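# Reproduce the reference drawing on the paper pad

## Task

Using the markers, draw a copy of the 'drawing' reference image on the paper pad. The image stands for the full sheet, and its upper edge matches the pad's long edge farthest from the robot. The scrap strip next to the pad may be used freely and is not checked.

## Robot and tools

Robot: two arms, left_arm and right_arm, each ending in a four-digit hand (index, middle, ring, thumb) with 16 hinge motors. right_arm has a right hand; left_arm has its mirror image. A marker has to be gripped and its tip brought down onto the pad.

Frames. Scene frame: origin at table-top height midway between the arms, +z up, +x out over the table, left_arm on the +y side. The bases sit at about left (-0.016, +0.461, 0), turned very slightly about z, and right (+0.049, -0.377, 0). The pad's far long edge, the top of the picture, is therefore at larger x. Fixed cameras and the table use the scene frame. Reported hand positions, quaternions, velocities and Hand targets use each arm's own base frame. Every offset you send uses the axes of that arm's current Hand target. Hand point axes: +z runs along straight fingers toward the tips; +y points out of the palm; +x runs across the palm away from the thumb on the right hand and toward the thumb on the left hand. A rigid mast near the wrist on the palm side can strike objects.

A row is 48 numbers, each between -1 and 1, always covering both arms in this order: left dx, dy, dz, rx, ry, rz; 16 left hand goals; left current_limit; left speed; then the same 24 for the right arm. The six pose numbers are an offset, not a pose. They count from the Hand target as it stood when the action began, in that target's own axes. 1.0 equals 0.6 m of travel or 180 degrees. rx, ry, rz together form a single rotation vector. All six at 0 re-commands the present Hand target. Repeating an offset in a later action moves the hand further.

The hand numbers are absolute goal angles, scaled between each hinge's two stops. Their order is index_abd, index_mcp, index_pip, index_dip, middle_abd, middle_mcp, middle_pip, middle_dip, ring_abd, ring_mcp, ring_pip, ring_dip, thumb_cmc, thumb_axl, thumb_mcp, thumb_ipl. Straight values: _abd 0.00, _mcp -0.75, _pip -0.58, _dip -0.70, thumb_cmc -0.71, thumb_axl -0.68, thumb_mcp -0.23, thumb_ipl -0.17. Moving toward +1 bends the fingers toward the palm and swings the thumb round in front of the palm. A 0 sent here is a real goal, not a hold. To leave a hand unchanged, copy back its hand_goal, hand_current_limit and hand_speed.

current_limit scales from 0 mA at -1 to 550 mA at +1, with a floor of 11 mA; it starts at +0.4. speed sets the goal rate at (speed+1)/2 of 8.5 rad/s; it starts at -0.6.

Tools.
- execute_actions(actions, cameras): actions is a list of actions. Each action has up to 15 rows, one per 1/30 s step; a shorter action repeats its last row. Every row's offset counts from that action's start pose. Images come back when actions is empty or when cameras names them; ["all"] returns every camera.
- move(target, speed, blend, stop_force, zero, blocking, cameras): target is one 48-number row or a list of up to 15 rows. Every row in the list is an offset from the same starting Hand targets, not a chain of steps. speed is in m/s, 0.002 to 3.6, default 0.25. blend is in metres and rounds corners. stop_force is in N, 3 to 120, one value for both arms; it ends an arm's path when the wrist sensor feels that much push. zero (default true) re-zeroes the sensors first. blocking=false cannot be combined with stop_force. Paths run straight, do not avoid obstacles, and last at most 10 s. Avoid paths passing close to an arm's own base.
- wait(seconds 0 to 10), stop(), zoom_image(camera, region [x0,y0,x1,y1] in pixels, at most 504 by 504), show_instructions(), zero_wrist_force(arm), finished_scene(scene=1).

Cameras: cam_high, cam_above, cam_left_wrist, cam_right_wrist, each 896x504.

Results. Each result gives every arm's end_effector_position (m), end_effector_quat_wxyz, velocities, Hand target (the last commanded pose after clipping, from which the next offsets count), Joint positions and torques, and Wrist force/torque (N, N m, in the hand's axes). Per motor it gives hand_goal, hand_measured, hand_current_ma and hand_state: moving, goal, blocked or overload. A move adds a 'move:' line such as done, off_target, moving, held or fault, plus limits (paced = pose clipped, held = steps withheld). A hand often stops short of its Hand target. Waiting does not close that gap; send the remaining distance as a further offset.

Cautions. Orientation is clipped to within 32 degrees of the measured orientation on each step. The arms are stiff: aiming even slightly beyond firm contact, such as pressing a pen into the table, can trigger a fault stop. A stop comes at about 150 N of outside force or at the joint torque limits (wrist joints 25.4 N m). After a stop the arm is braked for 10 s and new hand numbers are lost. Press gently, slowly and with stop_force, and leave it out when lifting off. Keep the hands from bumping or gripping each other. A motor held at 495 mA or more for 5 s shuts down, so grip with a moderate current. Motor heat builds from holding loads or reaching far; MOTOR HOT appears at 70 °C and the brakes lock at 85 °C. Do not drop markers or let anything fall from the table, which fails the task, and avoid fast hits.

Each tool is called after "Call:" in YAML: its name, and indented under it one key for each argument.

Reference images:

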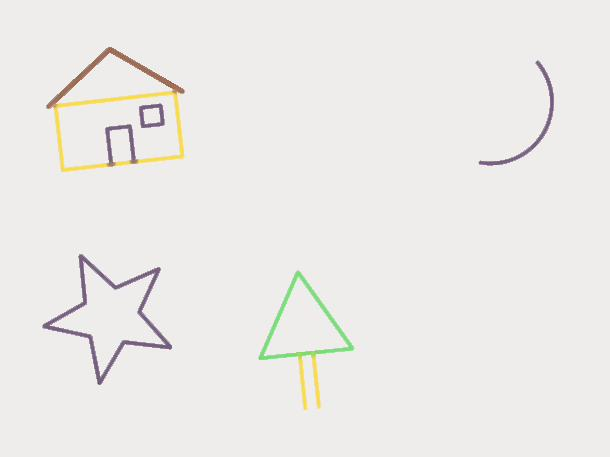

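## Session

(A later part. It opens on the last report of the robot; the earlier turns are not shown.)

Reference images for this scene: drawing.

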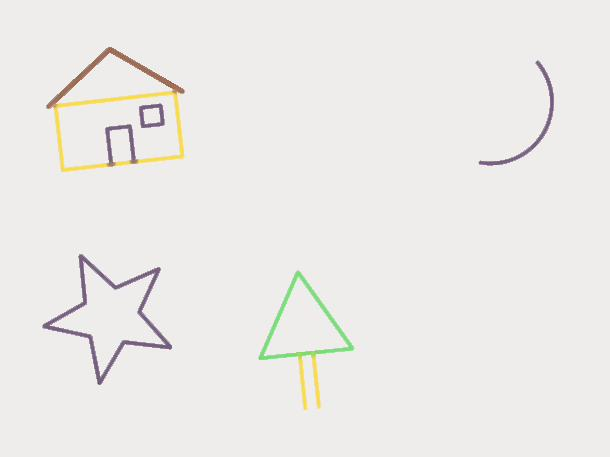

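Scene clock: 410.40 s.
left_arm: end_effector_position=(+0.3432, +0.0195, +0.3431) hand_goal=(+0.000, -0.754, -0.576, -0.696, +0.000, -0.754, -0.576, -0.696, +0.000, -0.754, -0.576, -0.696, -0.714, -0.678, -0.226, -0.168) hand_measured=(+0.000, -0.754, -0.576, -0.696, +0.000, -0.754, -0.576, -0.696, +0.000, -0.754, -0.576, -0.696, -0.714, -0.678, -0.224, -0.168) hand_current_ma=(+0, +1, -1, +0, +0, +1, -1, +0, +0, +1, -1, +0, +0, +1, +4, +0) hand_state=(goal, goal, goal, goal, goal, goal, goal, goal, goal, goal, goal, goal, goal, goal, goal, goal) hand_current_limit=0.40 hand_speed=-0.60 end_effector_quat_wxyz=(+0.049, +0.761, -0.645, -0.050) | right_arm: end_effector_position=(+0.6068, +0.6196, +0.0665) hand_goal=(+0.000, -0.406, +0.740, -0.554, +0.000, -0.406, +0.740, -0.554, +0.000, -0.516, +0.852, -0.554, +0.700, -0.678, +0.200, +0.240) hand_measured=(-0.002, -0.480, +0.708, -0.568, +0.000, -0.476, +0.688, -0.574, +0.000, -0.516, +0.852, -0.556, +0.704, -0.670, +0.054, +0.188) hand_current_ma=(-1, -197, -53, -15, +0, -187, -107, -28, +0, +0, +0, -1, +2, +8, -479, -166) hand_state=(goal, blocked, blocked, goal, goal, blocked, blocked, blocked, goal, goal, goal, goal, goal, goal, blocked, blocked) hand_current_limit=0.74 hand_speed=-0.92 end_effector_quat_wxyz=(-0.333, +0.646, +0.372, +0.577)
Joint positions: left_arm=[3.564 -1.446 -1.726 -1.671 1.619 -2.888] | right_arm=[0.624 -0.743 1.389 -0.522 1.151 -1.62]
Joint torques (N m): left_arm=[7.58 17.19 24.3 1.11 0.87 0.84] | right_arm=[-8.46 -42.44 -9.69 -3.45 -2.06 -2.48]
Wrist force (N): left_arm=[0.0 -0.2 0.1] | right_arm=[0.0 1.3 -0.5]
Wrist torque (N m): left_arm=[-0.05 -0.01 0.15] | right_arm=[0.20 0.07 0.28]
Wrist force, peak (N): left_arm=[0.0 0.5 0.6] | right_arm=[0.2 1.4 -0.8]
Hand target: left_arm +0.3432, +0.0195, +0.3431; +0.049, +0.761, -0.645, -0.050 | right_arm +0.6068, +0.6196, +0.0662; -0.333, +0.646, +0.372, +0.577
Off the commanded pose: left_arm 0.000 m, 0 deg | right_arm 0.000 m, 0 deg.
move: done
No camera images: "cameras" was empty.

Call:
move:
  target:
    - [0,0,0,0,0,0,0,-0.754,-0.576,-0.696,0,-0.754,-0.576,-0.696,0,-0.754,-0.576,-0.696,-0.714,-0.678,-0.226,-0.168,0.4,-0.6, -0.00017,0,0.00002,0,0,0,0,-0.406,0.741,-0.554,0,-0.406,0.741,-0.554,0,-0.516,0.852,-0.554,0.70,-0.678,0.20,0.24,0.74,-0.92]
  speed: 0.03
  cameras: []

Scene clock: 411.40 s.
left_arm: end_effector_position=(+0.3432, +0.0195, +0.3431) hand_goal=(+0.000, -0.754, -0.576, -0.696, +0.000, -0.754, -0.576, -0.696, +0.000, -0.754, -0.576, -0.696, -0.714, -0.678, -0.226, -0.168) hand_measured=(+0.000, -0.754, -0.576, -0.696, +0.000, -0.754, -0.576, -0.696, +0.000, -0.754, -0.576, -0.696, -0.714, -0.678, -0.224, -0.168) hand_current_ma=(+0, +1, -1, +0, +0, +1, -1, +0, +0, +1, -1, +0, +0, +1, +4, +0) hand_state=(goal, goal, goal, goal, goal, goal, goal, goal, goal, goal, goal, goal, goal, goal, goal, goal) hand_current_limit=0.40 hand_speed=-0.60 end_effector_quat_wxyz=(+0.049, +0.761, -0.645, -0.050) | right_arm: end_effector_position=(+0.6068, +0.6196, +0.0661) hand_goal=(+0.000, -0.406, +0.740, -0.554, +0.000, -0.406, +0.740, -0.554, +0.000, -0.516, +0.852, -0.554, +0.700, -0.678, +0.200, +0.240) hand_measured=(-0.002, -0.480, +0.708, -0.568, +0.000, -0.476, +0.688, -0.574, +0.000, -0.516, +0.852, -0.556, +0.704, -0.670, +0.054, +0.188) hand_current_ma=(-1, -197, -53, -15, +0, -187, -107, -28, +0, +0, +0, -1, +2, +8, -478, -166) hand_state=(goal, blocked, blocked, goal, goal, blocked, blocked, blocked, goal, goal, goal, goal, goal, goal, blocked, blocked) hand_current_limit=0.74 hand_speed=-0.92 end_effector_quat_wxyz=(-0.333, +0.646, +0.372, +0.577)
Joint positions: left_arm=[3.564 -1.446 -1.726 -1.671 1.619 -2.888] | right_arm=[0.624 -0.742 1.389 -0.522 1.151 -1.62]
Joint torques (N m): left_arm=[9.03 15.91 24.19 1.01 0.8 0.83] | right_arm=[-7.02 -41.87 -10.48 -3.79 -1.99 -1.24]
Wrist force (N): left_arm=[0.2 0.2 0.2] | right_arm=[0.3 1.1 -0.6]
Wrist torque (N m): left_arm=[-0.01 -0.04 0.16] | right_arm=[0.19 0.12 0.24]
Wrist force, peak (N): left_arm=[-0.2 0.2 0.5] | right_arm=[0.6 1.3 -0.5]
Hand target: left_arm +0.3432, +0.0195, +0.3431; +0.049, +0.761, -0.645, -0.050 | right_arm +0.6068, +0.6196, +0.0661; -0.333, +0.646, +0.372, +0.577
Off the commanded pose: left_arm 0.000 m, 0 deg | right_arm 0.000 m, 0 deg.
move: done
No camera images: "cameras" was empty.

Call:
move:
  target:
    - [0,0,0,0,0,0,0,-0.754,-0.576,-0.696,0,-0.754,-0.576,-0.696,0,-0.754,-0.576,-0.696,-0.714,-0.678,-0.226,-0.168,0.4,-0.6,-0.000166,0,0.000019,0,0,0,0,-0.406,0.741,-0.554,0,-0.406,0.741,-0.554,0,-0.516,0.852,-0.554,0.70,-0.678,0.20,0.24,0.74,-0.92]
    - [0,0,0,0,0,0,0,-0.754,-0.576,-0.696,0,-0.754,-0.576,-0.696,0,-0.754,-0.576,-0.696,-0.714,-0.678,-0.226,-0.168,0.4,-0.6,0.001015,0.010914,0.010376,0,0,0,0,-0.406,0.741,-0.554,0,-0.406,0.741,-0.554,0,-0.516,0.852,-0.554,0.70,-0.678,0.20,0.24,0.74,-0.92]
    - [0,0,0,0,0,0,0,-0.754,-0.576,-0.696,0,-0.754,-0.576,-0.696,0,-0.754,-0.576,-0.696,-0.714,-0.678,-0.226,-0.168,0.4,-0.6,-0.000239,0.022506,-0.000624,0,0,0,0,-0.406,0.741,-0.554,0,-0.406,0.741,-0.554,0,-0.516,0.852,-0.554,0.70,-0.678,0.20,0.24,0.74,-0.92]
    - [0,0,0,0,0,0,0,-0.754,-0.576,-0.696,0,-0.754,-0.576,-0.696,0,-0.754,-0.576,-0.696,-0.714,-0.678,-0.226,-0.168,0.4,-0.6,-0.001552,0.011435,-0.012142,0,0,0,0,-0.406,0.741,-0.554,0,-0.406,0.741,-0.554,0,-0.516,0.852,-0.554,0.70,-0.678,0.20,0.24,0.74,-0.92]
    - [0,0,0,0,0,0,0,-0.754,-0.576,-0.696,0,-0.754,-0.576,-0.696,0,-0.754,-0.576,-0.696,-0.714,-0.678,-0.226,-0.168,0.4,-0.6,-0.000166,0,0.000019,0,0,0,0,-0.406,0.741,-0.554,0,-0.406,0.741,-0.554,0,-0.516,0.852,-0.554,0.70,-0.678,0.20,0.24,0.74,-0.92]
  speed: 0.05

Call:
move:
  target: [0,0,0,0,0,0,0,-0.754,-0.576,-0.696,0,-0.754,-0.576,-0.696,0,-0.754,-0.576,-0.696,-0.714,-0.678,-0.226,-0.168,0.4,-0.6,0.0414,0,-0.00472,0,0,0,0,-0.406,0.741,-0.554,0,-0.406,0.741,-0.554,0,-0.516,0.852,-0.554,0.70,-0.678,0.20,0.24,0.74,-0.92]
  speed: 0.1
  cameras: ["cam_above"]

Scene clock: 418.13 s.
left_arm: end_effector_position=(+0.3432, +0.0195, +0.3431) hand_goal=(+0.000, -0.754, -0.576, -0.696, +0.000, -0.754, -0.576, -0.696, +0.000, -0.754, -0.576, -0.696, -0.714, -0.678, -0.226, -0.168) hand_measured=(+0.000, -0.754, -0.576, -0.696, +0.000, -0.754, -0.576, -0.696, +0.000, -0.754, -0.576, -0.696, -0.714, -0.678, -0.224, -0.168) hand_current_ma=(+0, +1, -1, +0, +0, +1, -1, +0, +0, +1, -1, +0, +0, +1, +4, +0) hand_state=(goal, goal, goal, goal, goal, goal, goal, goal, goal, goal, goal, goal, goal, goal, goal, goal) hand_current_limit=0.40 hand_speed=-0.60 end_effector_quat_wxyz=(+0.049, +0.761, -0.645, -0.050) | right_arm: end_effector_position=(+0.6068, +0.6195, +0.0660) hand_goal=(+0.000, -0.406, +0.740, -0.554, +0.000, -0.406, +0.740, -0.554, +0.000, -0.516, +0.852, -0.554, +0.700, -0.678, +0.200, +0.240) hand_measured=(-0.002, -0.480, +0.708, -0.568, +0.000, -0.476, +0.688, -0.574, +0.000, -0.516, +0.852, -0.556, +0.704, -0.670, +0.054, +0.188) hand_current_ma=(-1, -197, -53, -16, +0, -187, -107, -28, +0, +0, +0, -1, +3, +8, -479, -166) hand_state=(goal, blocked, blocked, goal, goal, blocked, blocked, blocked, goal, goal, goal, goal, goal, goal, blocked, blocked) hand_current_limit=0.74 hand_speed=-0.92 end_effector_quat_wxyz=(-0.333, +0.646, +0.372, +0.577)
Joint positions: left_arm=[3.564 -1.446 -1.726 -1.671 1.619 -2.888] | right_arm=[0.624 -0.742 1.389 -0.523 1.151 -1.62]
Joint torques (N m): left_arm=[8.07 16.7 24.67 0.95 0.93 0.98] | right_arm=[9.3 -39.92 -24.32 0.24 2.14 2.28]
Wrist force (N): left_arm=[0.0 0.3 0.2] | right_arm=[0.9 1.5 -0.8]
Wrist torque (N m): left_arm=[0.02 -0.02 0.14] | right_arm=[0.22 0.04 0.09]
Wrist force, peak (N): left_arm=[-0.2 0.5 0.2] | right_arm=[1.3 1.9 -0.4]
Hand target: left_arm +0.3432, +0.0195, +0.3431; +0.049, +0.761, -0.645, -0.050 | right_arm +0.6068, +0.6196, +0.0660; -0.333, +0.646, +0.372, +0.577
Off the commanded pose: left_arm 0.000 m, 0 deg | right_arm 0.000 m, 0 deg.
move: done

Scene clock: 419.10 s.
left_arm: end_effector_position=(+0.3432, +0.0195, +0.3431) hand_goal=(+0.000, -0.754, -0.576, -0.696, +0.000, -0.754, -0.576, -0.696, +0.000, -0.754, -0.576, -0.696, -0.714, -0.678, -0.226, -0.168) hand_measured=(+0.000, -0.754, -0.576, -0.696, +0.000, -0.754, -0.576, -0.696, +0.000, -0.754, -0.576, -0.696, -0.714, -0.678, -0.224, -0.168) hand_current_ma=(+0, +1, -1, +0, +0, +1, -1, +0, +0, +1, -1, +0, +0, +1, +4, +0) hand_state=(goal, goal, goal, goal, goal, goal, goal, goal, goal, goal, goal, goal, goal, goal, goal, goal) hand_current_limit=0.40 hand_speed=-0.60 end_effector_quat_wxyz=(+0.049, +0.761, -0.645, -0.050) | right_arm: end_effector_position=(+0.6068, +0.6196, +0.0908) hand_goal=(+0.000, -0.406, +0.740, -0.554, +0.000, -0.406, +0.740, -0.554, +0.000, -0.516, +0.852, -0.554, +0.700, -0.678, +0.200, +0.240) hand_measured=(-0.002, -0.480, +0.708, -0.568, +0.000, -0.476, +0.688, -0.574, +0.000, -0.516, +0.852, -0.556, +0.704, -0.670, +0.054, +0.188) hand_current_ma=(-1, -197, -53, -16, +0, -187, -107, -28, +0, +0, +0, -1, +2, +8, -478, -166) hand_state=(goal, blocked, blocked, goal, goal, blocked, blocked, blocked, goal, goal, goal, goal, goal, goal, blocked, blocked) hand_current_limit=0.74 hand_speed=-0.92 end_effector_quat_wxyz=(-0.333, +0.646, +0.372, +0.577)
Joint positions: left_arm=[3.564 -1.446 -1.726 -1.671 1.619 -2.888] | right_arm=[0.624 -0.777 1.379 -0.478 1.151 -1.62]
Joint torques (N m): left_arm=[7.57 17.12 23.92 1.1 0.57 0.98] | right_arm=[3.86 -62.84 -24.17 0.16 1.11 0.22]
Wrist force (N): left_arm=[-0.1 0.0 0.4] | right_arm=[0.3 0.9 -0.8]
Wrist torque (N m): left_arm=[-0.04 0.00 0.13] | right_arm=[0.17 0.05 0.11]
Wrist force, peak (N): left_arm=[-0.2 0.3 0.5] | right_arm=[1.0 1.2 -0.7]
Hand target: left_arm +0.3432, +0.0195, +0.3431; +0.049, +0.761, -0.645, -0.050 | right_arm +0.6068, +0.6196, +0.0910; -0.333, +0.646, +0.372, +0.577
Off the commanded pose: left_arm 0.000 m, 0 deg | right_arm 0.000 m, 0 deg.
move: done
Images, in order (width x height): cam_above 896x504.

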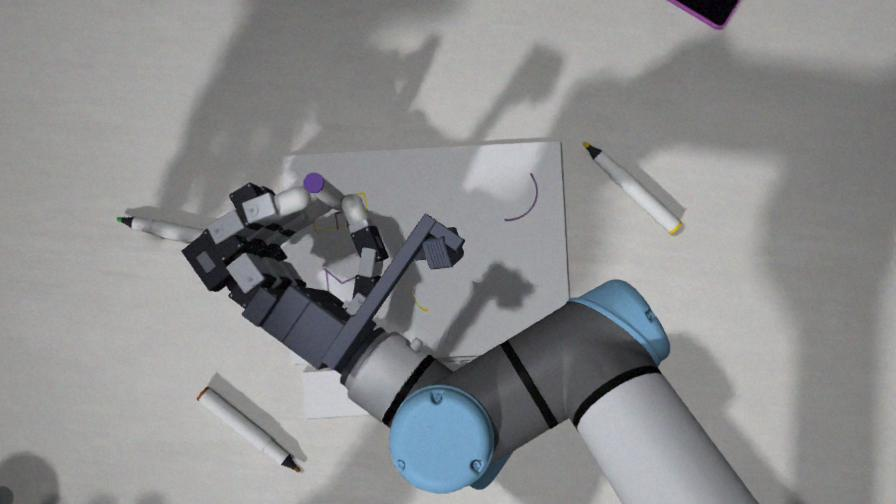

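Call:
move:
  target:
    - [0,0,0,0,0,0,0,-0.754,-0.576,-0.696,0,-0.754,-0.576,-0.696,0,-0.754,-0.576,-0.696,-0.714,-0.678,-0.226,-0.168,0.4,-0.6,0.17094,0.01218,-0.39903,0,0,0,0,-0.406,0.741,-0.554,0,-0.406,0.741,-0.554,0,-0.516,0.852,-0.554,0.70,-0.678,0.20,0.24,0.74,-0.92]
    - [0,0,0,0,0,0,0,-0.754,-0.576,-0.696,0,-0.754,-0.576,-0.696,0,-0.754,-0.576,-0.696,-0.714,-0.678,-0.226,-0.168,0.4,-0.6,0.09718,0.12335,-0.75218,-0.2511,0.0478,0.5379,0,-0.406,0.741,-0.554,0,-0.406,0.741,-0.554,0,-0.516,0.852,-0.554,0.70,-0.678,0.20,0.24,0.74,-0.92]
  speed: 0.35
  blend: 0.05
  cameras: ["cam_above","cam_high"]

Scene clock: 425.90 s.
left_arm: end_effector_position=(+0.3432, +0.0195, +0.3431) hand_goal=(+0.000, -0.754, -0.576, -0.696, +0.000, -0.754, -0.576, -0.696, +0.000, -0.754, -0.576, -0.696, -0.714, -0.678, -0.226, -0.168) hand_measured=(+0.000, -0.754, -0.576, -0.696, +0.000, -0.754, -0.576, -0.696, +0.000, -0.754, -0.576, -0.696, -0.714, -0.678, -0.224, -0.168) hand_current_ma=(+0, +1, -1, +0, +0, +1, -1, +0, +0, +1, -1, +0, +0, +1, +4, +0) hand_state=(goal, goal, goal, goal, goal, goal, goal, goal, goal, goal, goal, goal, goal, goal, goal, goal) hand_current_limit=0.40 hand_speed=-0.60 end_effector_quat_wxyz=(+0.049, +0.761, -0.645, -0.050) | right_arm: end_effector_position=(+0.4498, +0.2001, +0.1998) hand_goal=(+0.000, -0.406, +0.740, -0.554, +0.000, -0.406, +0.740, -0.554, +0.000, -0.516, +0.852, -0.554, +0.700, -0.678, +0.200, +0.240) hand_measured=(-0.002, -0.480, +0.708, -0.568, +0.000, -0.476, +0.688, -0.574, +0.000, -0.514, +0.852, -0.556, +0.704, -0.670, +0.054, +0.188) hand_current_ma=(-1, -197, -53, -16, +0, -187, -107, -28, +0, +1, +0, -1, +2, +8, -479, -166) hand_state=(goal, blocked, blocked, goal, goal, blocked, blocked, blocked, goal, goal, goal, goal, goal, goal, blocked, blocked) hand_current_limit=0.74 hand_speed=-0.92 end_effector_quat_wxyz=(-0.422, +0.730, -0.466, +0.268)
Joint positions: left_arm=[3.564 -1.446 -1.726 -1.671 1.619 -2.888] | right_arm=[-0.063 -1.594 1.894 0.282 1.143 -0.265]
Joint torques (N m): left_arm=[7.53 18.34 24.08 0.92 0.98 0.85] | right_arm=[-8.07 -9.89 -27.44 1.63 -2.35 2.08]
Wrist force (N): left_arm=[-0.2 0.0 0.3] | right_arm=[2.0 1.9 0.6]
Wrist torque (N m): left_arm=[-0.04 0.01 0.13] | right_arm=[0.20 -0.20 0.32]
Wrist force, peak (N): left_arm=[-0.1 0.2 0.6] | right_arm=[2.6 2.3 0.6]
Hand target: left_arm +0.3432, +0.0195, +0.3431; +0.049, +0.761, -0.645, -0.050 | right_arm +0.4498, +0.2000, +0.1998; -0.422, +0.730, -0.466, +0.268
Off the commanded pose: left_arm 0.000 m, 0 deg | right_arm 0.000 m, 0 deg.
move: done
Images, in order (width x height): cam_high 896x504, cam_above 896x504.

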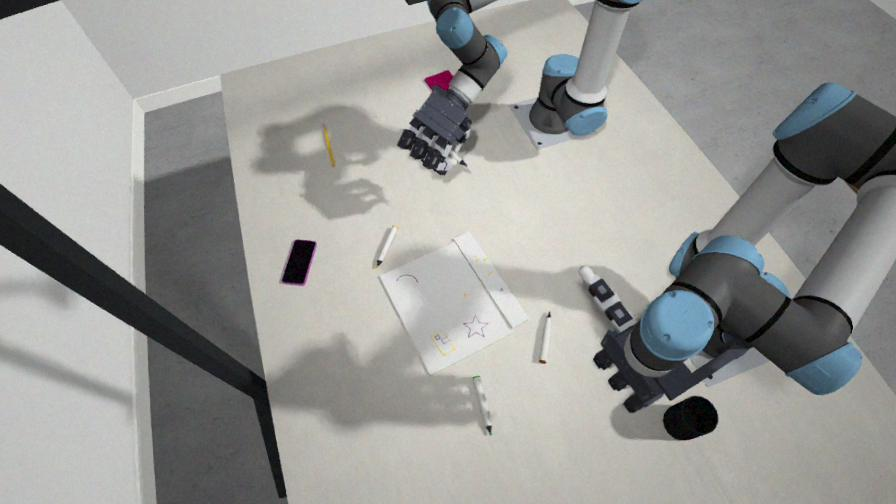

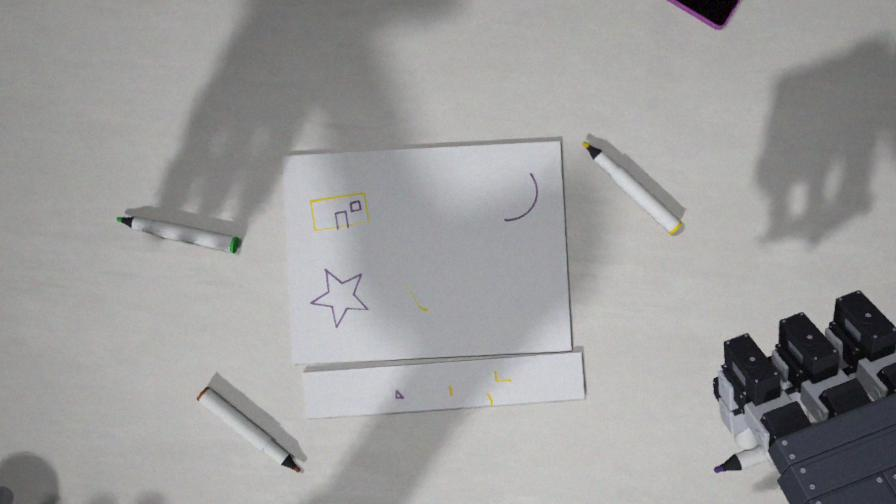

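Call:
zoom_image:
  camera: "cam_above"
  region: [280, 140, 440, 340]

Call:
zoom_image:
  camera: "cam_above"
  region: [300, 180, 380, 240]

Scaled by 2.520 from the camera's 896x504 image, which has a finer 1280x720 frame.

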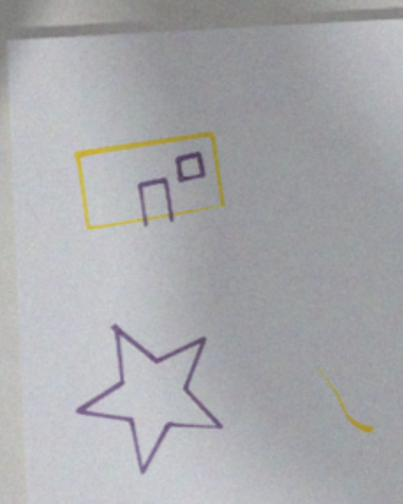

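Scaled by 6.300 from the camera's 896x504 image, which has a finer 1280x720 frame.

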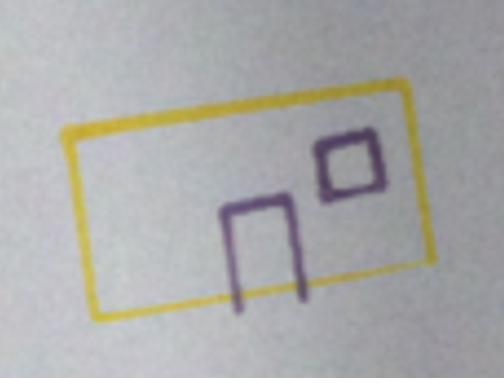

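Call:
move:
  target: [0,0,0,0,0,0,0,-0.754,-0.576,-0.696,0,-0.754,-0.576,-0.696,0,-0.754,-0.576,-0.696,-0.714,-0.678,-0.226,-0.168,0.4,-0.6,0,0.23815,0.1375,0,0,0,0,-0.406,0.741,-0.554,0,-0.406,0.741,-0.554,0,-0.516,0.852,-0.554,0.70,-0.678,0.20,0.24,0.74,-0.92]
  speed: 0.3

Call:
move:
  target: [0,0,0,0,0,0,0,-0.754,-0.576,-0.696,0,-0.754,-0.576,-0.696,0,-0.754,-0.576,-0.696,-0.714,-0.678,-0.226,-0.168,0.4,-0.6,0,0.02742,0.01583,0,0,0,0,-0.406,0.741,-0.554,0,-0.406,0.741,-0.554,0,-0.516,0.852,-0.554,0.70,-0.678,0.20,0.24,0.74,-0.92]
  speed: 0.02
  stop_force: 3
  cameras: ["cam_above", "cam_right_wrist"]

Scene clock: 428.30 s.
left_arm: end_effector_position=(+0.3432, +0.0195, +0.3431) hand_goal=(+0.000, -0.754, -0.576, -0.696, +0.000, -0.754, -0.576, -0.696, +0.000, -0.754, -0.576, -0.696, -0.714, -0.678, -0.226, -0.168) hand_measured=(+0.000, -0.754, -0.576, -0.696, +0.000, -0.754, -0.576, -0.696, +0.000, -0.754, -0.576, -0.696, -0.714, -0.678, -0.224, -0.168) hand_current_ma=(+0, +1, -1, +0, +0, +1, -1, +0, +0, +1, -1, +0, +0, +1, +4, +0) hand_state=(goal, goal, goal, goal, goal, goal, goal, goal, goal, goal, goal, goal, goal, goal, goal, goal) hand_current_limit=0.40 hand_speed=-0.60 end_effector_quat_wxyz=(+0.049, +0.761, -0.645, -0.050) | right_arm: end_effector_position=(+0.4495, +0.2002, +0.0349) hand_goal=(+0.000, -0.406, +0.740, -0.554, +0.000, -0.406, +0.740, -0.554, +0.000, -0.516, +0.852, -0.554, +0.700, -0.678, +0.200, +0.240) hand_measured=(-0.002, -0.480, +0.708, -0.568, +0.000, -0.476, +0.688, -0.574, +0.000, -0.514, +0.852, -0.556, +0.704, -0.670, +0.054, +0.188) hand_current_ma=(-1, -197, -53, -16, +0, -187, -107, -28, +0, +1, +0, -1, +2, +8, -478, -166) hand_state=(goal, blocked, blocked, goal, goal, blocked, blocked, blocked, goal, goal, goal, goal, goal, goal, blocked, blocked) hand_current_limit=0.74 hand_speed=-0.92 end_effector_quat_wxyz=(-0.422, +0.730, -0.466, +0.268) end_effector_velocity=(+0.001, +0.000, -0.001) end_effector_angular_velocity=(+0.001, -0.003, +0.000)
Joint positions: left_arm=[3.564 -1.446 -1.726 -1.671 1.619 -2.888] | right_arm=[-0.063 -1.375 2.143 -0.186 1.143 -0.265]
Joint velocities: left_arm=[within noise] | right_arm=[0.001 0.003 0.001 -0.007 0 0.001]
Joint torques (N m): left_arm=[7.75 17.67 23.48 1.02 1.03 1.09] | right_arm=[8.75 -12.36 -7.67 -2.44 1.41 2.24]
Wrist force (N): left_arm=[0.0 0.0 0.1] | right_arm=[2.2 2.3 0.4]
Wrist torque (N m): left_arm=[-0.03 -0.01 0.14] | right_arm=[0.26 -0.21 0.34]
Wrist force, peak (N): left_arm=[-0.3 0.3 0.5] | right_arm=[2.4 3.0 0.9]
Hand target: left_arm +0.3432, +0.0195, +0.3431; +0.049, +0.761, -0.645, -0.050 | right_arm +0.4496, +0.2002, +0.0348; -0.422, +0.730, -0.466, +0.268
Off the commanded pose: left_arm 0.000 m, 0 deg | right_arm 0.000 m, 0 deg.
move: done

Scene clock: 430.07 s.
left_arm: end_effector_position=(+0.3432, +0.0195, +0.3431) hand_goal=(+0.000, -0.754, -0.576, -0.696, +0.000, -0.754, -0.576, -0.696, +0.000, -0.754, -0.576, -0.696, -0.714, -0.678, -0.226, -0.168) hand_measured=(+0.000, -0.754, -0.576, -0.696, +0.000, -0.754, -0.576, -0.696, +0.000, -0.754, -0.576, -0.696, -0.714, -0.678, -0.224, -0.168) hand_current_ma=(+0, +1, -1, +0, +0, +1, -1, +0, +0, +1, -1, +0, +0, +1, +4, +0) hand_state=(goal, goal, goal, goal, goal, goal, goal, goal, goal, goal, goal, goal, goal, goal, goal, goal) hand_current_limit=0.40 hand_speed=-0.60 end_effector_quat_wxyz=(+0.049, +0.761, -0.645, -0.050) | right_arm: end_effector_position=(+0.4496, +0.2002, +0.0238) hand_goal=(+0.000, -0.406, +0.740, -0.554, +0.000, -0.406, +0.740, -0.554, +0.000, -0.516, +0.852, -0.554, +0.700, -0.678, +0.200, +0.240) hand_measured=(-0.002, -0.480, +0.708, -0.568, +0.000, -0.478, +0.700, -0.576, +0.000, -0.514, +0.852, -0.554, +0.704, -0.672, +0.054, +0.188) hand_current_ma=(-1, -197, -53, -16, +0, -189, -77, -30, +0, +1, +0, +0, +2, +7, -479, -166) hand_state=(goal, blocked, blocked, goal, goal, blocked, blocked, blocked, goal, goal, goal, goal, goal, goal, blocked, blocked) hand_current_limit=0.74 hand_speed=-0.92 end_effector_quat_wxyz=(-0.422, +0.730, -0.466, +0.268)
Joint positions: left_arm=[3.564 -1.446 -1.726 -1.671 1.619 -2.888] | right_arm=[-0.063 -1.353 2.155 -0.219 1.143 -0.265]
Joint torques (N m): left_arm=[7.53 16.61 24.28 0.88 0.74 0.71] | right_arm=[2.7 -37.18 -21.35 1.53 1.24 1.8]
Wrist force (N): left_arm=[0.1 0.2 0.3] | right_arm=[1.8 1.9 0.6]
Wrist torque (N m): left_arm=[-0.01 -0.03 0.15] | right_arm=[0.19 -0.16 0.30]
Wrist force, peak (N): left_arm=[-0.3 0.4 0.4] | right_arm=[1.1 -5.4 0.6]
Hand target: left_arm +0.3432, +0.0195, +0.3431; +0.049, +0.761, -0.645, -0.050 | right_arm +0.4496, +0.2002, +0.0238; -0.422, +0.730, -0.466, +0.268 (not the last commanded pose)
Off the commanded pose: left_arm 0.000 m, 0 deg | right_arm 0.008 m, 0 deg.
move: contact (right_arm)
camera_calibration:
cam_right_wrist: T_world_to_cam=[[-0.605717, 0.628328, -0.488172, 0.1957], [-0.452725, 0.232384, 0.860836, 0.0935655], [0.65433, 0.74243, 0.143701, -0.321869], [0, 0, 0, 1]] pos_world=[0.371507, 0.0942584, 0.0612435]
Images, in order (width x height): cam_above 896x504, cam_right_wrist 896x504.

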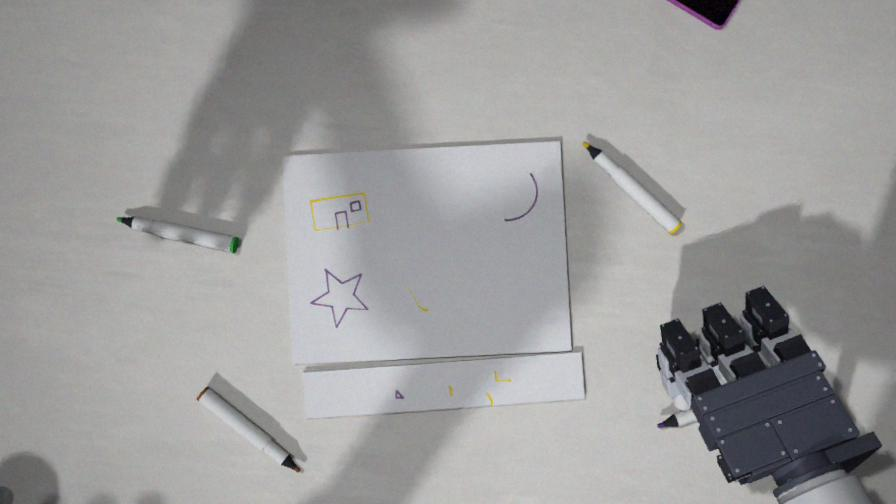

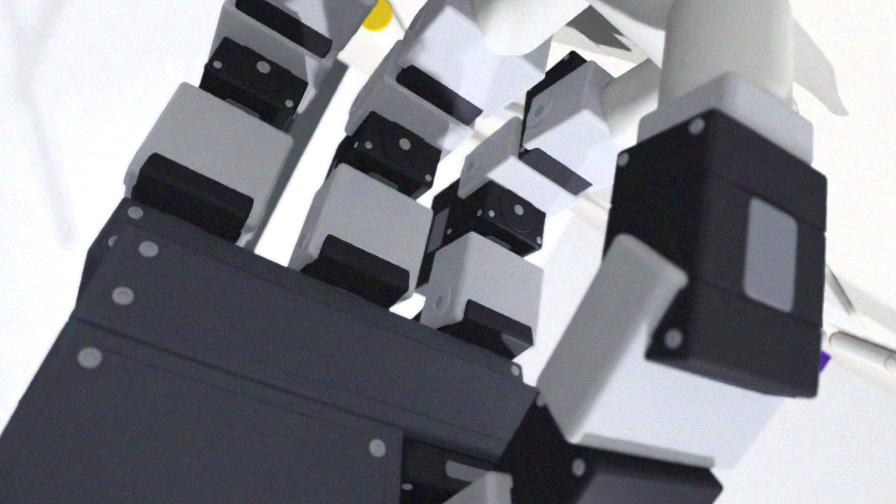

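Call:
move:
  target: [0,0,0,0,0,0,0,-0.754,-0.576,-0.696,0,-0.754,-0.576,-0.696,0,-0.754,-0.576,-0.696,-0.714,-0.678,-0.226,-0.168,0.4,-0.6,0,0,0,0,0,0,0,-0.49,0.708,-0.560,0,-0.49,0.70,-0.560,0,-0.516,0.852,-0.554,0.70,-0.678,-0.15,0.18,0.5,-0.92]
  speed: 0.05

Call:
move:
  target: [0,0,0,0,0,0,0,-0.754,-0.576,-0.696,0,-0.754,-0.576,-0.696,0,-0.754,-0.576,-0.696,-0.714,-0.678,-0.226,-0.168,0.4,-0.6,0,0,0,0,0,0,0,-0.52,0.70,-0.560,0,-0.52,0.69,-0.560,0,-0.516,0.852,-0.554,0.70,-0.678,-0.338,0.15,0.5,-0.85]
  speed: 0.05
  cameras: ["cam_above"]

Scene clock: 432.60 s.
left_arm: end_effector_position=(+0.3432, +0.0195, +0.3431) hand_goal=(+0.000, -0.754, -0.576, -0.696, +0.000, -0.754, -0.576, -0.696, +0.000, -0.754, -0.576, -0.696, -0.714, -0.678, -0.226, -0.168) hand_measured=(+0.000, -0.754, -0.576, -0.696, +0.000, -0.754, -0.576, -0.696, +0.000, -0.754, -0.576, -0.696, -0.714, -0.678, -0.224, -0.168) hand_current_ma=(+0, +1, -1, +0, +0, +1, -1, +0, +0, +1, -1, +0, +0, +1, +4, +0) hand_state=(goal, goal, goal, goal, goal, goal, goal, goal, goal, goal, goal, goal, goal, goal, goal, goal) hand_current_limit=0.40 hand_speed=-0.60 end_effector_quat_wxyz=(+0.049, +0.761, -0.645, -0.050) | right_arm: end_effector_position=(+0.4496, +0.2002, +0.0238) hand_goal=(+0.000, -0.490, +0.708, -0.560, +0.000, -0.490, +0.700, -0.560, +0.000, -0.516, +0.852, -0.554, +0.700, -0.678, -0.150, +0.180) hand_measured=(-0.002, -0.488, +0.702, -0.564, +0.000, -0.486, +0.694, -0.564, +0.000, -0.514, +0.852, -0.554, +0.702, -0.676, -0.146, +0.178) hand_current_ma=(-1, +1, -5, -2, +0, +2, -5, -3, +0, +1, +0, +0, +1, +1, +4, -2) hand_state=(goal, goal, goal, goal, goal, goal, goal, goal, goal, goal, goal, goal, goal, goal, goal, goal) hand_current_limit=0.50 hand_speed=-0.92 end_effector_quat_wxyz=(-0.422, +0.730, -0.466, +0.268)
Joint positions: left_arm=[3.564 -1.446 -1.726 -1.671 1.619 -2.888] | right_arm=[-0.063 -1.353 2.154 -0.219 1.143 -0.265]
Joint torques (N m): left_arm=[8.52 17.74 23.96 1.15 0.96 0.91] | right_arm=[-6.82 -31.71 -17.93 1.17 0.97 1.38]
Wrist force (N): left_arm=[0.0 0.1 0.2] | right_arm=[2.2 1.9 0.6]
Wrist torque (N m): left_arm=[-0.02 -0.01 0.14] | right_arm=[0.21 -0.22 0.34]
Wrist force, peak (N): left_arm=[0.2 0.0 0.7] | right_arm=[2.2 2.3 0.6]
Hand target: left_arm +0.3432, +0.0195, +0.3431; +0.049, +0.761, -0.645, -0.050 | right_arm +0.4496, +0.2002, +0.0238; -0.422, +0.730, -0.466, +0.268
Off the commanded pose: left_arm 0.000 m, 0 deg | right_arm 0.000 m, 0 deg.
move: done

Scene clock: 433.33 s.
left_arm: end_effector_position=(+0.3432, +0.0195, +0.3431) hand_goal=(+0.000, -0.754, -0.576, -0.696, +0.000, -0.754, -0.576, -0.696, +0.000, -0.754, -0.576, -0.696, -0.714, -0.678, -0.226, -0.168) hand_measured=(+0.000, -0.754, -0.576, -0.696, +0.000, -0.754, -0.576, -0.696, +0.000, -0.754, -0.576, -0.696, -0.714, -0.678, -0.224, -0.168) hand_current_ma=(+0, +1, -1, +0, +0, +1, -1, +0, +0, +1, -1, +0, +0, +1, +4, +0) hand_state=(goal, goal, goal, goal, goal, goal, goal, goal, goal, goal, goal, goal, goal, goal, goal, goal) hand_current_limit=0.40 hand_speed=-0.60 end_effector_quat_wxyz=(+0.049, +0.761, -0.645, -0.050) | right_arm: end_effector_position=(+0.4496, +0.2002, +0.0238) hand_goal=(+0.000, -0.520, +0.700, -0.560, +0.000, -0.520, +0.690, -0.560, +0.000, -0.516, +0.852, -0.554, +0.700, -0.678, -0.338, +0.150) hand_measured=(-0.002, -0.508, +0.700, -0.564, +0.000, -0.502, +0.692, -0.560, +0.000, -0.514, +0.852, -0.554, +0.702, -0.676, -0.332, +0.152) hand_current_ma=(-1, +14, +0, -2, +0, +26, +1, +0, +0, +1, +0, +0, +1, +1, +7, +2) hand_state=(goal, goal, goal, goal, goal, goal, goal, goal, goal, goal, goal, goal, goal, goal, goal, goal) hand_current_limit=0.50 hand_speed=-0.85 end_effector_quat_wxyz=(-0.422, +0.730, -0.466, +0.268)
Joint positions: left_arm=[3.564 -1.446 -1.726 -1.671 1.619 -2.888] | right_arm=[-0.063 -1.353 2.154 -0.219 1.143 -0.265]
Joint torques (N m): left_arm=[8.72 18.08 25.05 1 0.87 0.96] | right_arm=[-6.39 -29.37 -17.24 1.08 0.95 1.34]
Wrist force (N): left_arm=[-0.1 0.1 0.1] | right_arm=[1.9 1.7 0.1]
Wrist torque (N m): left_arm=[0.00 -0.01 0.13] | right_arm=[0.23 -0.17 0.31]
Wrist force, peak (N): left_arm=[-0.2 0.2 0.3] | right_arm=[2.4 1.7 0.2]
Hand target: left_arm +0.3432, +0.0195, +0.3431; +0.049, +0.761, -0.645, -0.050 | right_arm +0.4496, +0.2002, +0.0238; -0.422, +0.730, -0.466, +0.268
Off the commanded pose: left_arm 0.000 m, 0 deg | right_arm 0.000 m, 0 deg.
move: done
Images, in order (width x height): cam_above 896x504.

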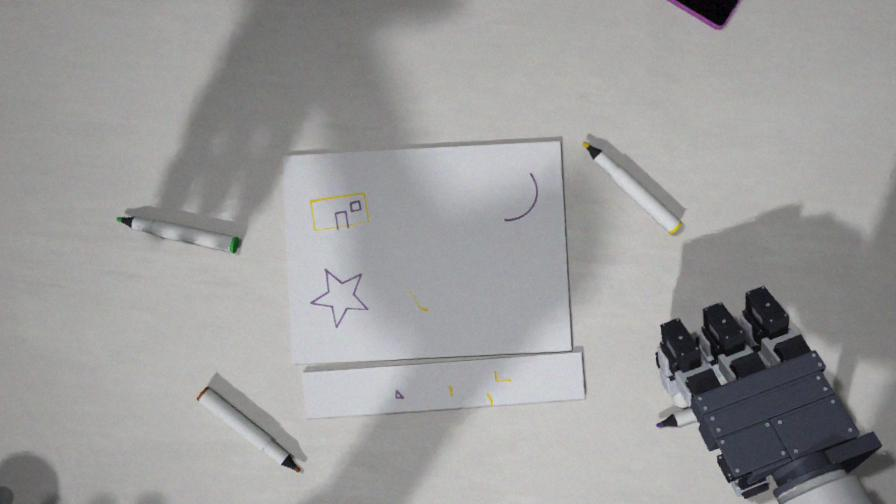

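Call:
move:
  target:
    - [0,0,0,0,0,0,0,-0.754,-0.576,-0.696,0,-0.754,-0.576,-0.696,0,-0.754,-0.576,-0.696,-0.714,-0.678,-0.226,-0.168,0.4,-0.6,0,-0.18465,-0.10083,0,0,0,0,-0.52,0.70,-0.560,0,-0.52,0.69,-0.560,0,-0.516,0.852,-0.554,0.70,-0.678,-0.338,0.15,0.5,-0.85]
    - [0,0,0,0,0,0,0,-0.754,-0.576,-0.696,0,-0.754,-0.576,-0.696,0,-0.754,-0.576,-0.696,-0.714,-0.678,-0.226,-0.168,0.4,-0.6,0.06263,-0.31873,0.29805,0,0.3089,0.1783,0,-0.456,0.711,-0.554,0,-0.456,0.711,-0.554,0,-0.516,0.852,-0.554,0.70,-0.678,-0.338,0.25,0.4,-0.7]
  speed: [0.15,0.35]
  blend: 0.04
  cameras: ["cam_above","cam_high","cam_right_wrist"]

Scene clock: 439.10 s.
left_arm: end_effector_position=(+0.3432, +0.0195, +0.3431) hand_goal=(+0.000, -0.754, -0.576, -0.696, +0.000, -0.754, -0.576, -0.696, +0.000, -0.754, -0.576, -0.696, -0.714, -0.678, -0.226, -0.168) hand_measured=(+0.000, -0.754, -0.576, -0.696, +0.000, -0.754, -0.576, -0.696, +0.000, -0.754, -0.576, -0.696, -0.714, -0.678, -0.224, -0.168) hand_current_ma=(+0, +1, -1, +0, +0, +1, -1, +0, +0, +1, -1, +0, +0, +1, +4, +0) hand_state=(goal, goal, goal, goal, goal, goal, goal, goal, goal, goal, goal, goal, goal, goal, goal, goal) hand_current_limit=0.40 hand_speed=-0.60 end_effector_quat_wxyz=(+0.049, +0.761, -0.645, -0.050) | right_arm: end_effector_position=(+0.6926, +0.2717, +0.0998) hand_goal=(+0.000, -0.456, +0.710, -0.554, +0.000, -0.456, +0.710, -0.554, +0.000, -0.516, +0.852, -0.554, +0.700, -0.678, -0.338, +0.250) hand_measured=(-0.002, -0.454, +0.704, -0.558, +0.000, -0.454, +0.704, -0.558, +0.000, -0.514, +0.852, -0.554, +0.702, -0.676, -0.332, +0.248) hand_current_ma=(-1, +1, -4, -2, +0, +0, -5, -3, +0, +1, +0, +0, +1, +1, +6, -2) hand_state=(goal, goal, goal, goal, goal, goal, goal, goal, goal, goal, goal, goal, goal, goal, goal, goal) hand_current_limit=0.40 hand_speed=-0.70 end_effector_quat_wxyz=(+0.214, -0.371, +0.783, -0.451)
Joint positions: left_arm=[3.564 -1.446 -1.726 -1.671 1.619 -2.888] | right_arm=[0.361 -0.66 0.839 0.68 2.417 0.714]
Joint torques (N m): left_arm=[7.81 16.51 23.61 0.86 0.97 0.67] | right_arm=[8.14 -46.79 -26.73 2.85 2.86 2.24]
Wrist force (N): left_arm=[-0.2 0.3 0.3] | right_arm=[1.9 2.1 0.0]
Wrist torque (N m): left_arm=[0.01 0.01 0.12] | right_arm=[0.30 -0.18 0.33]
Wrist force, peak (N): left_arm=[0.2 0.3 0.5] | right_arm=[2.1 2.9 0.7]
Hand target: left_arm +0.3432, +0.0195, +0.3431; +0.049, +0.761, -0.645, -0.050 | right_arm +0.6926, +0.2717, +0.0998; +0.214, -0.371, +0.783, -0.451
Off the commanded pose: left_arm 0.000 m, 0 deg | right_arm 0.000 m, 0 deg.
move: done
camera_calibration:
cam_right_wrist: T_world_to_cam=[[0.301156, 0.81841, -0.489398, -0.344607], [0.0137011, 0.509458, 0.860387, -0.276637], [0.953476, -0.265816, 0.142213, -0.478021], [0, 0, 0, 1]] pos_world=[0.563352, 0.295899, 0.137346]
Images, in order (width x height): cam_high 896x504, cam_above 896x504, cam_right_wrist 896x504.

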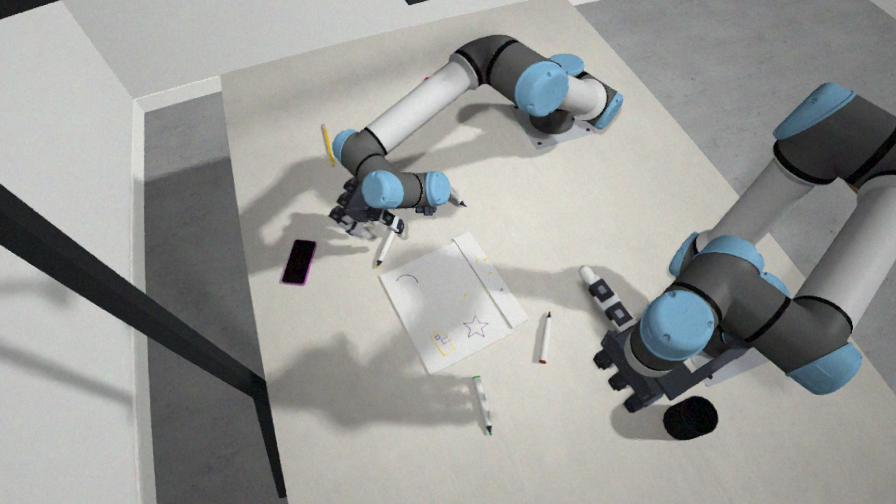

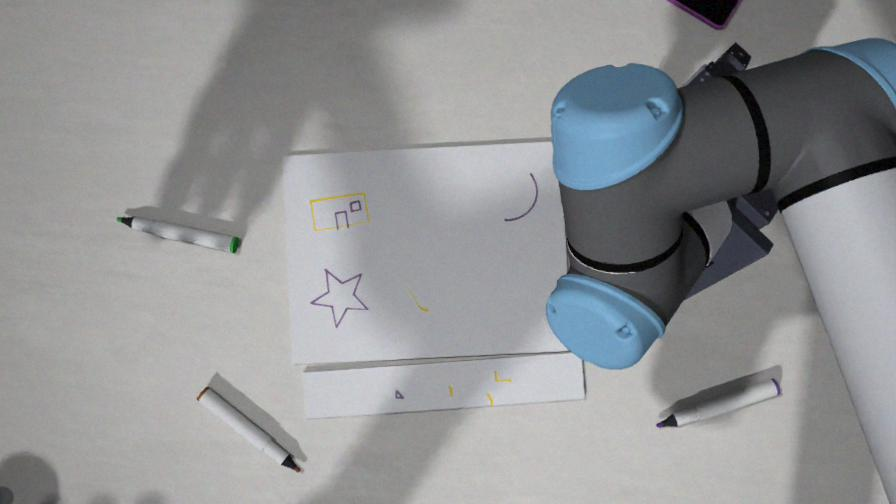

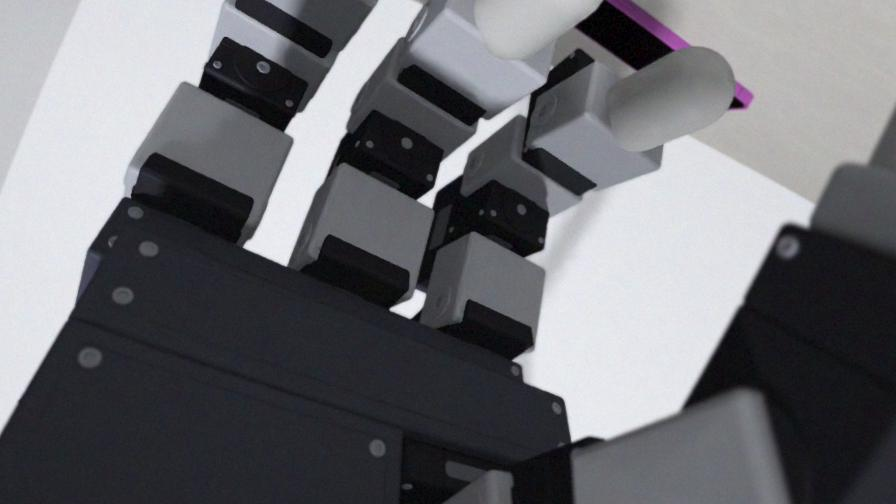

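Call:
zoom_image:
  camera: "cam_high"
  region: [320, 160, 460, 290]

Call:
zoom_image:
  camera: "cam_above"
  region: [540, 20, 796, 260]

Scaled by 3.600 from the camera's 896x504 image, which has a finer 1280x720 frame.

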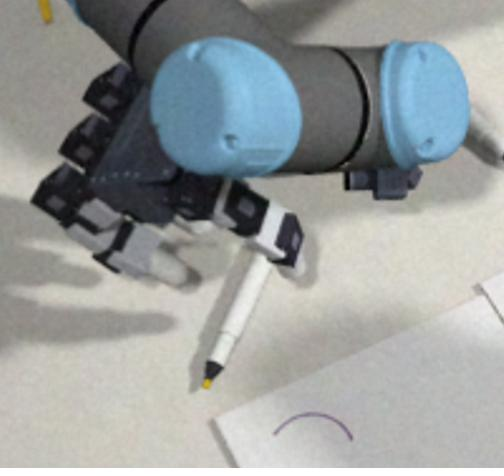

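Scaled by 1.969 from the camera's 896x504 image, which has a finer 1280x720 frame.

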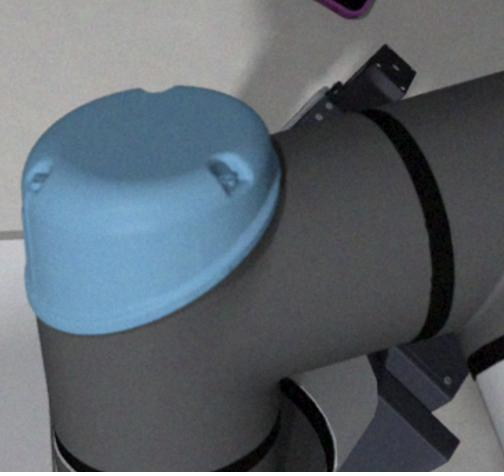

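Call:
move:
  target: [0,0,0,0,0,0,0,-0.754,-0.576,-0.696,0,-0.754,-0.576,-0.696,0,-0.754,-0.576,-0.696,-0.714,-0.678,-0.226,-0.168,0.4,-0.6,0,0.0791,0.04567,0,0,0,0,-0.456,0.711,-0.554,0,-0.456,0.711,-0.554,0,-0.516,0.852,-0.554,0.70,-0.678,-0.338,0.25,0.4,-0.7]
  speed: 0.25
  cameras: ["cam_high","cam_right_wrist"]

Call:
zoom_image:
  camera: "cam_high"
  region: [320, 180, 440, 290]

Call:
zoom_image:
  camera: "cam_right_wrist"
  region: [392, 0, 896, 400]

Scene clock: 441.07 s.
left_arm: end_effector_position=(+0.3432, +0.0195, +0.3431) hand_goal=(+0.000, -0.754, -0.576, -0.696, +0.000, -0.754, -0.576, -0.696, +0.000, -0.754, -0.576, -0.696, -0.714, -0.678, -0.226, -0.168) hand_measured=(+0.000, -0.754, -0.576, -0.696, +0.000, -0.754, -0.576, -0.696, +0.000, -0.754, -0.576, -0.696, -0.714, -0.678, -0.224, -0.168) hand_current_ma=(+0, +1, -1, +0, +0, +1, -1, +0, +0, +1, -1, +0, +0, +1, +4, +0) hand_state=(goal, goal, goal, goal, goal, goal, goal, goal, goal, goal, goal, goal, goal, goal, goal, goal) hand_current_limit=0.40 hand_speed=-0.60 end_effector_quat_wxyz=(+0.049, +0.761, -0.645, -0.050) | right_arm: end_effector_position=(+0.6925, +0.2718, +0.0451) hand_goal=(+0.000, -0.456, +0.710, -0.554, +0.000, -0.456, +0.710, -0.554, +0.000, -0.516, +0.852, -0.554, +0.700, -0.678, -0.338, +0.250) hand_measured=(-0.002, -0.454, +0.704, -0.558, +0.000, -0.454, +0.704, -0.558, +0.000, -0.514, +0.852, -0.554, +0.702, -0.676, -0.332, +0.248) hand_current_ma=(-1, +1, -4, -2, +0, +1, -5, -3, +0, +1, +0, +0, +1, +1, +6, -2) hand_state=(goal, goal, goal, goal, goal, goal, goal, goal, goal, goal, goal, goal, goal, goal, goal, goal) hand_current_limit=0.40 hand_speed=-0.70 end_effector_quat_wxyz=(+0.214, -0.371, +0.783, -0.451)
Joint positions: left_arm=[3.564 -1.446 -1.726 -1.671 1.619 -2.888] | right_arm=[0.361 -0.622 0.909 0.571 2.417 0.714]
Joint torques (N m): left_arm=[7.36 17.44 23.84 0.98 0.92 0.99] | right_arm=[-0.76 -46.68 -10.13 -1.06 -1.01 -2.54]
Wrist force (N): left_arm=[-0.1 0.2 0.5] | right_arm=[1.8 1.7 0.2]
Wrist torque (N m): left_arm=[-0.03 0.00 0.13] | right_arm=[0.21 -0.16 0.48]
Wrist force, peak (N): left_arm=[-0.1 0.0 0.6] | right_arm=[1.8 2.8 0.2]
Hand target: left_arm +0.3432, +0.0195, +0.3431; +0.049, +0.761, -0.645, -0.050 | right_arm +0.6926, +0.2717, +0.0450; +0.214, -0.371, +0.783, -0.451
Off the commanded pose: left_arm 0.000 m, 0 deg | right_arm 0.000 m, 0 deg.
move: done
camera_calibration:
cam_right_wrist: T_world_to_cam=[[0.301109, 0.818422, -0.489406, -0.371274], [0.0137836, 0.509436, 0.860398, -0.2297], [0.95349, -0.265819, 0.142115, -0.470159], [0, 0, 0, 1]] pos_world=[0.563252, 0.295899, 0.0827458]
Images, in order (width x height): cam_high 896x504, cam_right_wrist 896x504.

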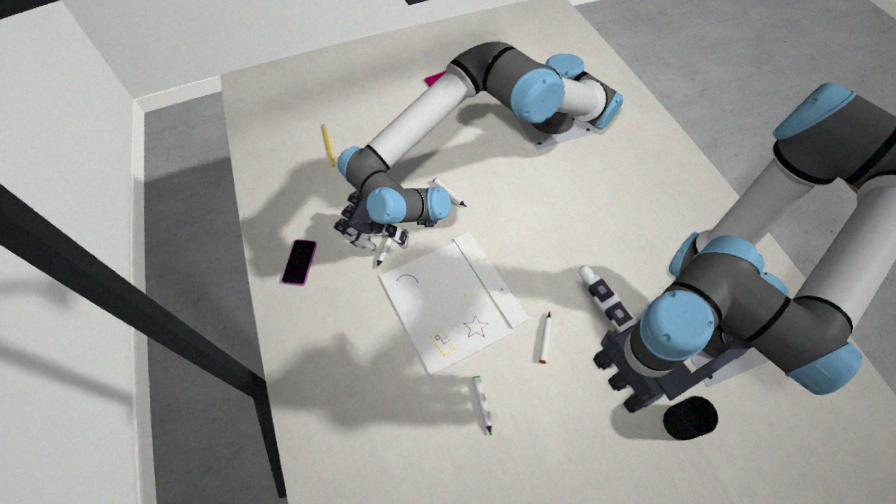

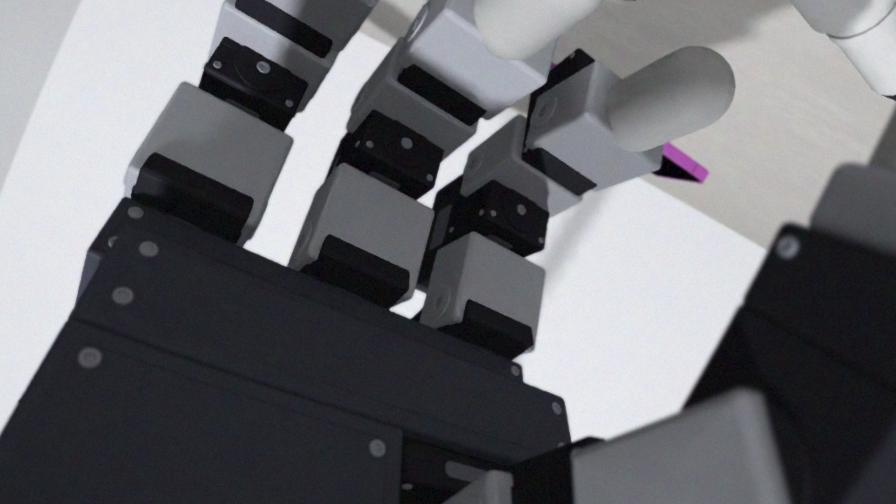

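Scaled by 4.200 from the camera's 896x504 image, which has a finer 1280x720 frame.

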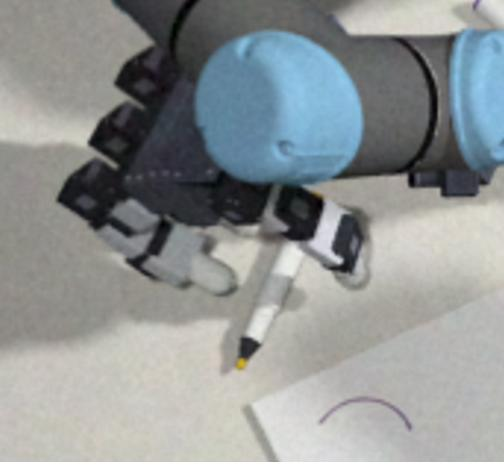

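Scaled by 1.000.

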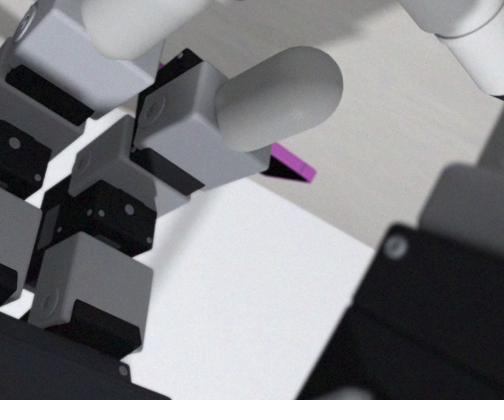

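Call:
move:
  target: [0,0,0,0,0,0,0,-0.754,-0.576,-0.696,0,-0.754,-0.576,-0.696,0,-0.754,-0.576,-0.696,-0.714,-0.678,-0.226,-0.168,0.4,-0.6,0,0.0316,0.0182,0,0,0,0,-0.456,0.711,-0.554,0,-0.456,0.711,-0.554,0,-0.516,0.852,-0.554,0.70,-0.678,-0.338,0.25,0.4,-0.7]
  speed: 0.04
  stop_force: 3
  cameras: ["cam_high","cam_right_wrist"]

Call:
zoom_image:
  camera: "cam_high"
  region: [320, 180, 440, 290]

Scene clock: 443.30 s.
left_arm: end_effector_position=(+0.3432, +0.0195, +0.3431) hand_goal=(+0.000, -0.754, -0.576, -0.696, +0.000, -0.754, -0.576, -0.696, +0.000, -0.754, -0.576, -0.696, -0.714, -0.678, -0.226, -0.168) hand_measured=(+0.000, -0.754, -0.576, -0.696, +0.000, -0.754, -0.576, -0.696, +0.000, -0.754, -0.576, -0.696, -0.714, -0.678, -0.224, -0.168) hand_current_ma=(+0, +1, -1, +0, +0, +1, -1, +0, +0, +1, -1, +0, +0, +1, +4, +0) hand_state=(goal, goal, goal, goal, goal, goal, goal, goal, goal, goal, goal, goal, goal, goal, goal, goal) hand_current_limit=0.40 hand_speed=-0.60 end_effector_quat_wxyz=(+0.049, +0.761, -0.645, -0.050) | right_arm: end_effector_position=(+0.6925, +0.2718, +0.0231) hand_goal=(+0.000, -0.456, +0.710, -0.554, +0.000, -0.456, +0.710, -0.554, +0.000, -0.516, +0.852, -0.554, +0.700, -0.678, -0.338, +0.250) hand_measured=(-0.002, -0.454, +0.704, -0.558, +0.000, -0.454, +0.704, -0.558, +0.000, -0.514, +0.852, -0.554, +0.702, -0.676, -0.332, +0.248) hand_current_ma=(-1, +1, -4, -2, +0, +1, -5, -3, +0, +1, +0, +0, +1, +1, +6, -2) hand_state=(goal, goal, goal, goal, goal, goal, goal, goal, goal, goal, goal, goal, goal, goal, goal, goal) hand_current_limit=0.40 hand_speed=-0.70 end_effector_quat_wxyz=(+0.214, -0.371, +0.783, -0.451)
Joint positions: left_arm=[3.564 -1.446 -1.726 -1.671 1.619 -2.888] | right_arm=[0.361 -0.602 0.93 0.53 2.417 0.714]
Joint torques (N m): left_arm=[8.39 17.96 23.78 0.92 0.65 0.85] | right_arm=[7.47 -47.4 -10.49 -1.15 2.44 -2.03]
Wrist force (N): left_arm=[0.1 0.2 0.3] | right_arm=[1.9 2.1 0.3]
Wrist torque (N m): left_arm=[-0.01 -0.03 0.15] | right_arm=[0.26 -0.19 0.51]
Wrist force, peak (N): left_arm=[0.2 0.2 0.6] | right_arm=[1.8 2.4 0.5]
Hand target: left_arm +0.3432, +0.0195, +0.3431; +0.049, +0.761, -0.645, -0.050 | right_arm +0.6925, +0.2718, +0.0231; +0.214, -0.371, +0.783, -0.451
Off the commanded pose: left_arm 0.000 m, 0 deg | right_arm 0.000 m, 0 deg.
move: done
camera_calibration:
cam_right_wrist: T_world_to_cam=[[0.301234, 0.818388, -0.489387, -0.382103], [0.0137499, 0.509445, 0.860394, -0.210754], [0.953451, -0.265909, 0.142209, -0.46699], [0, 0, 0, 1]] pos_world=[0.563252, 0.295899, 0.0607456]
Images, in order (width x height): cam_high 896x504, cam_right_wrist 896x504.

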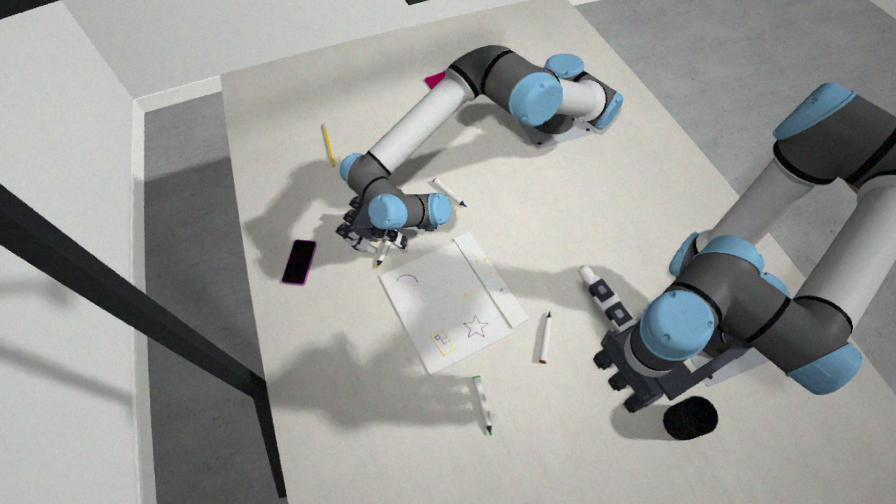

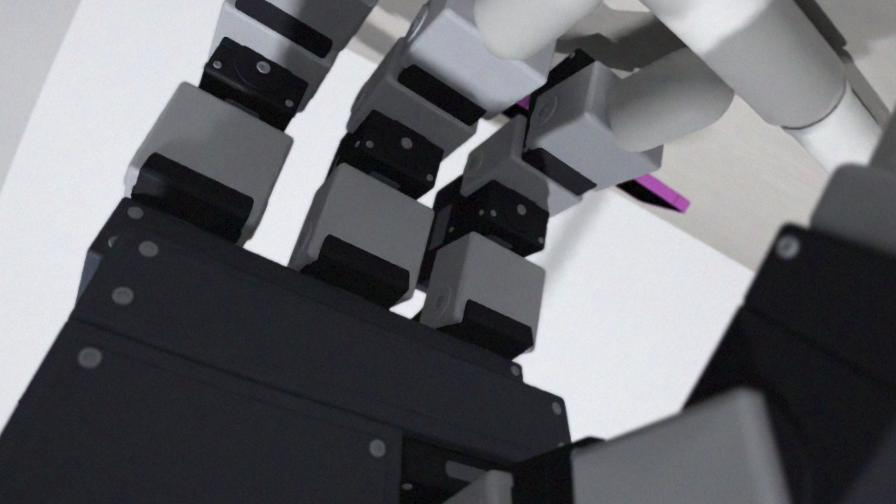

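Scaled by 4.200 from the camera's 896x504 image, which has a finer 1280x720 frame.

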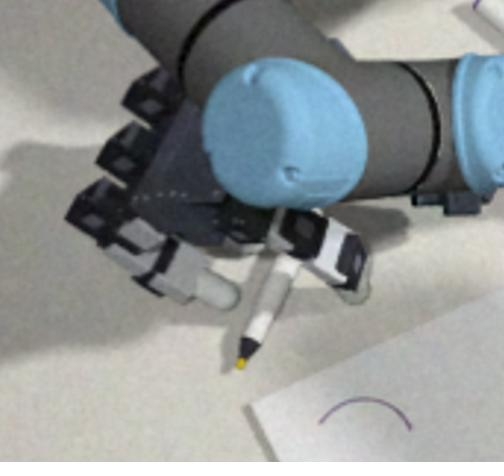

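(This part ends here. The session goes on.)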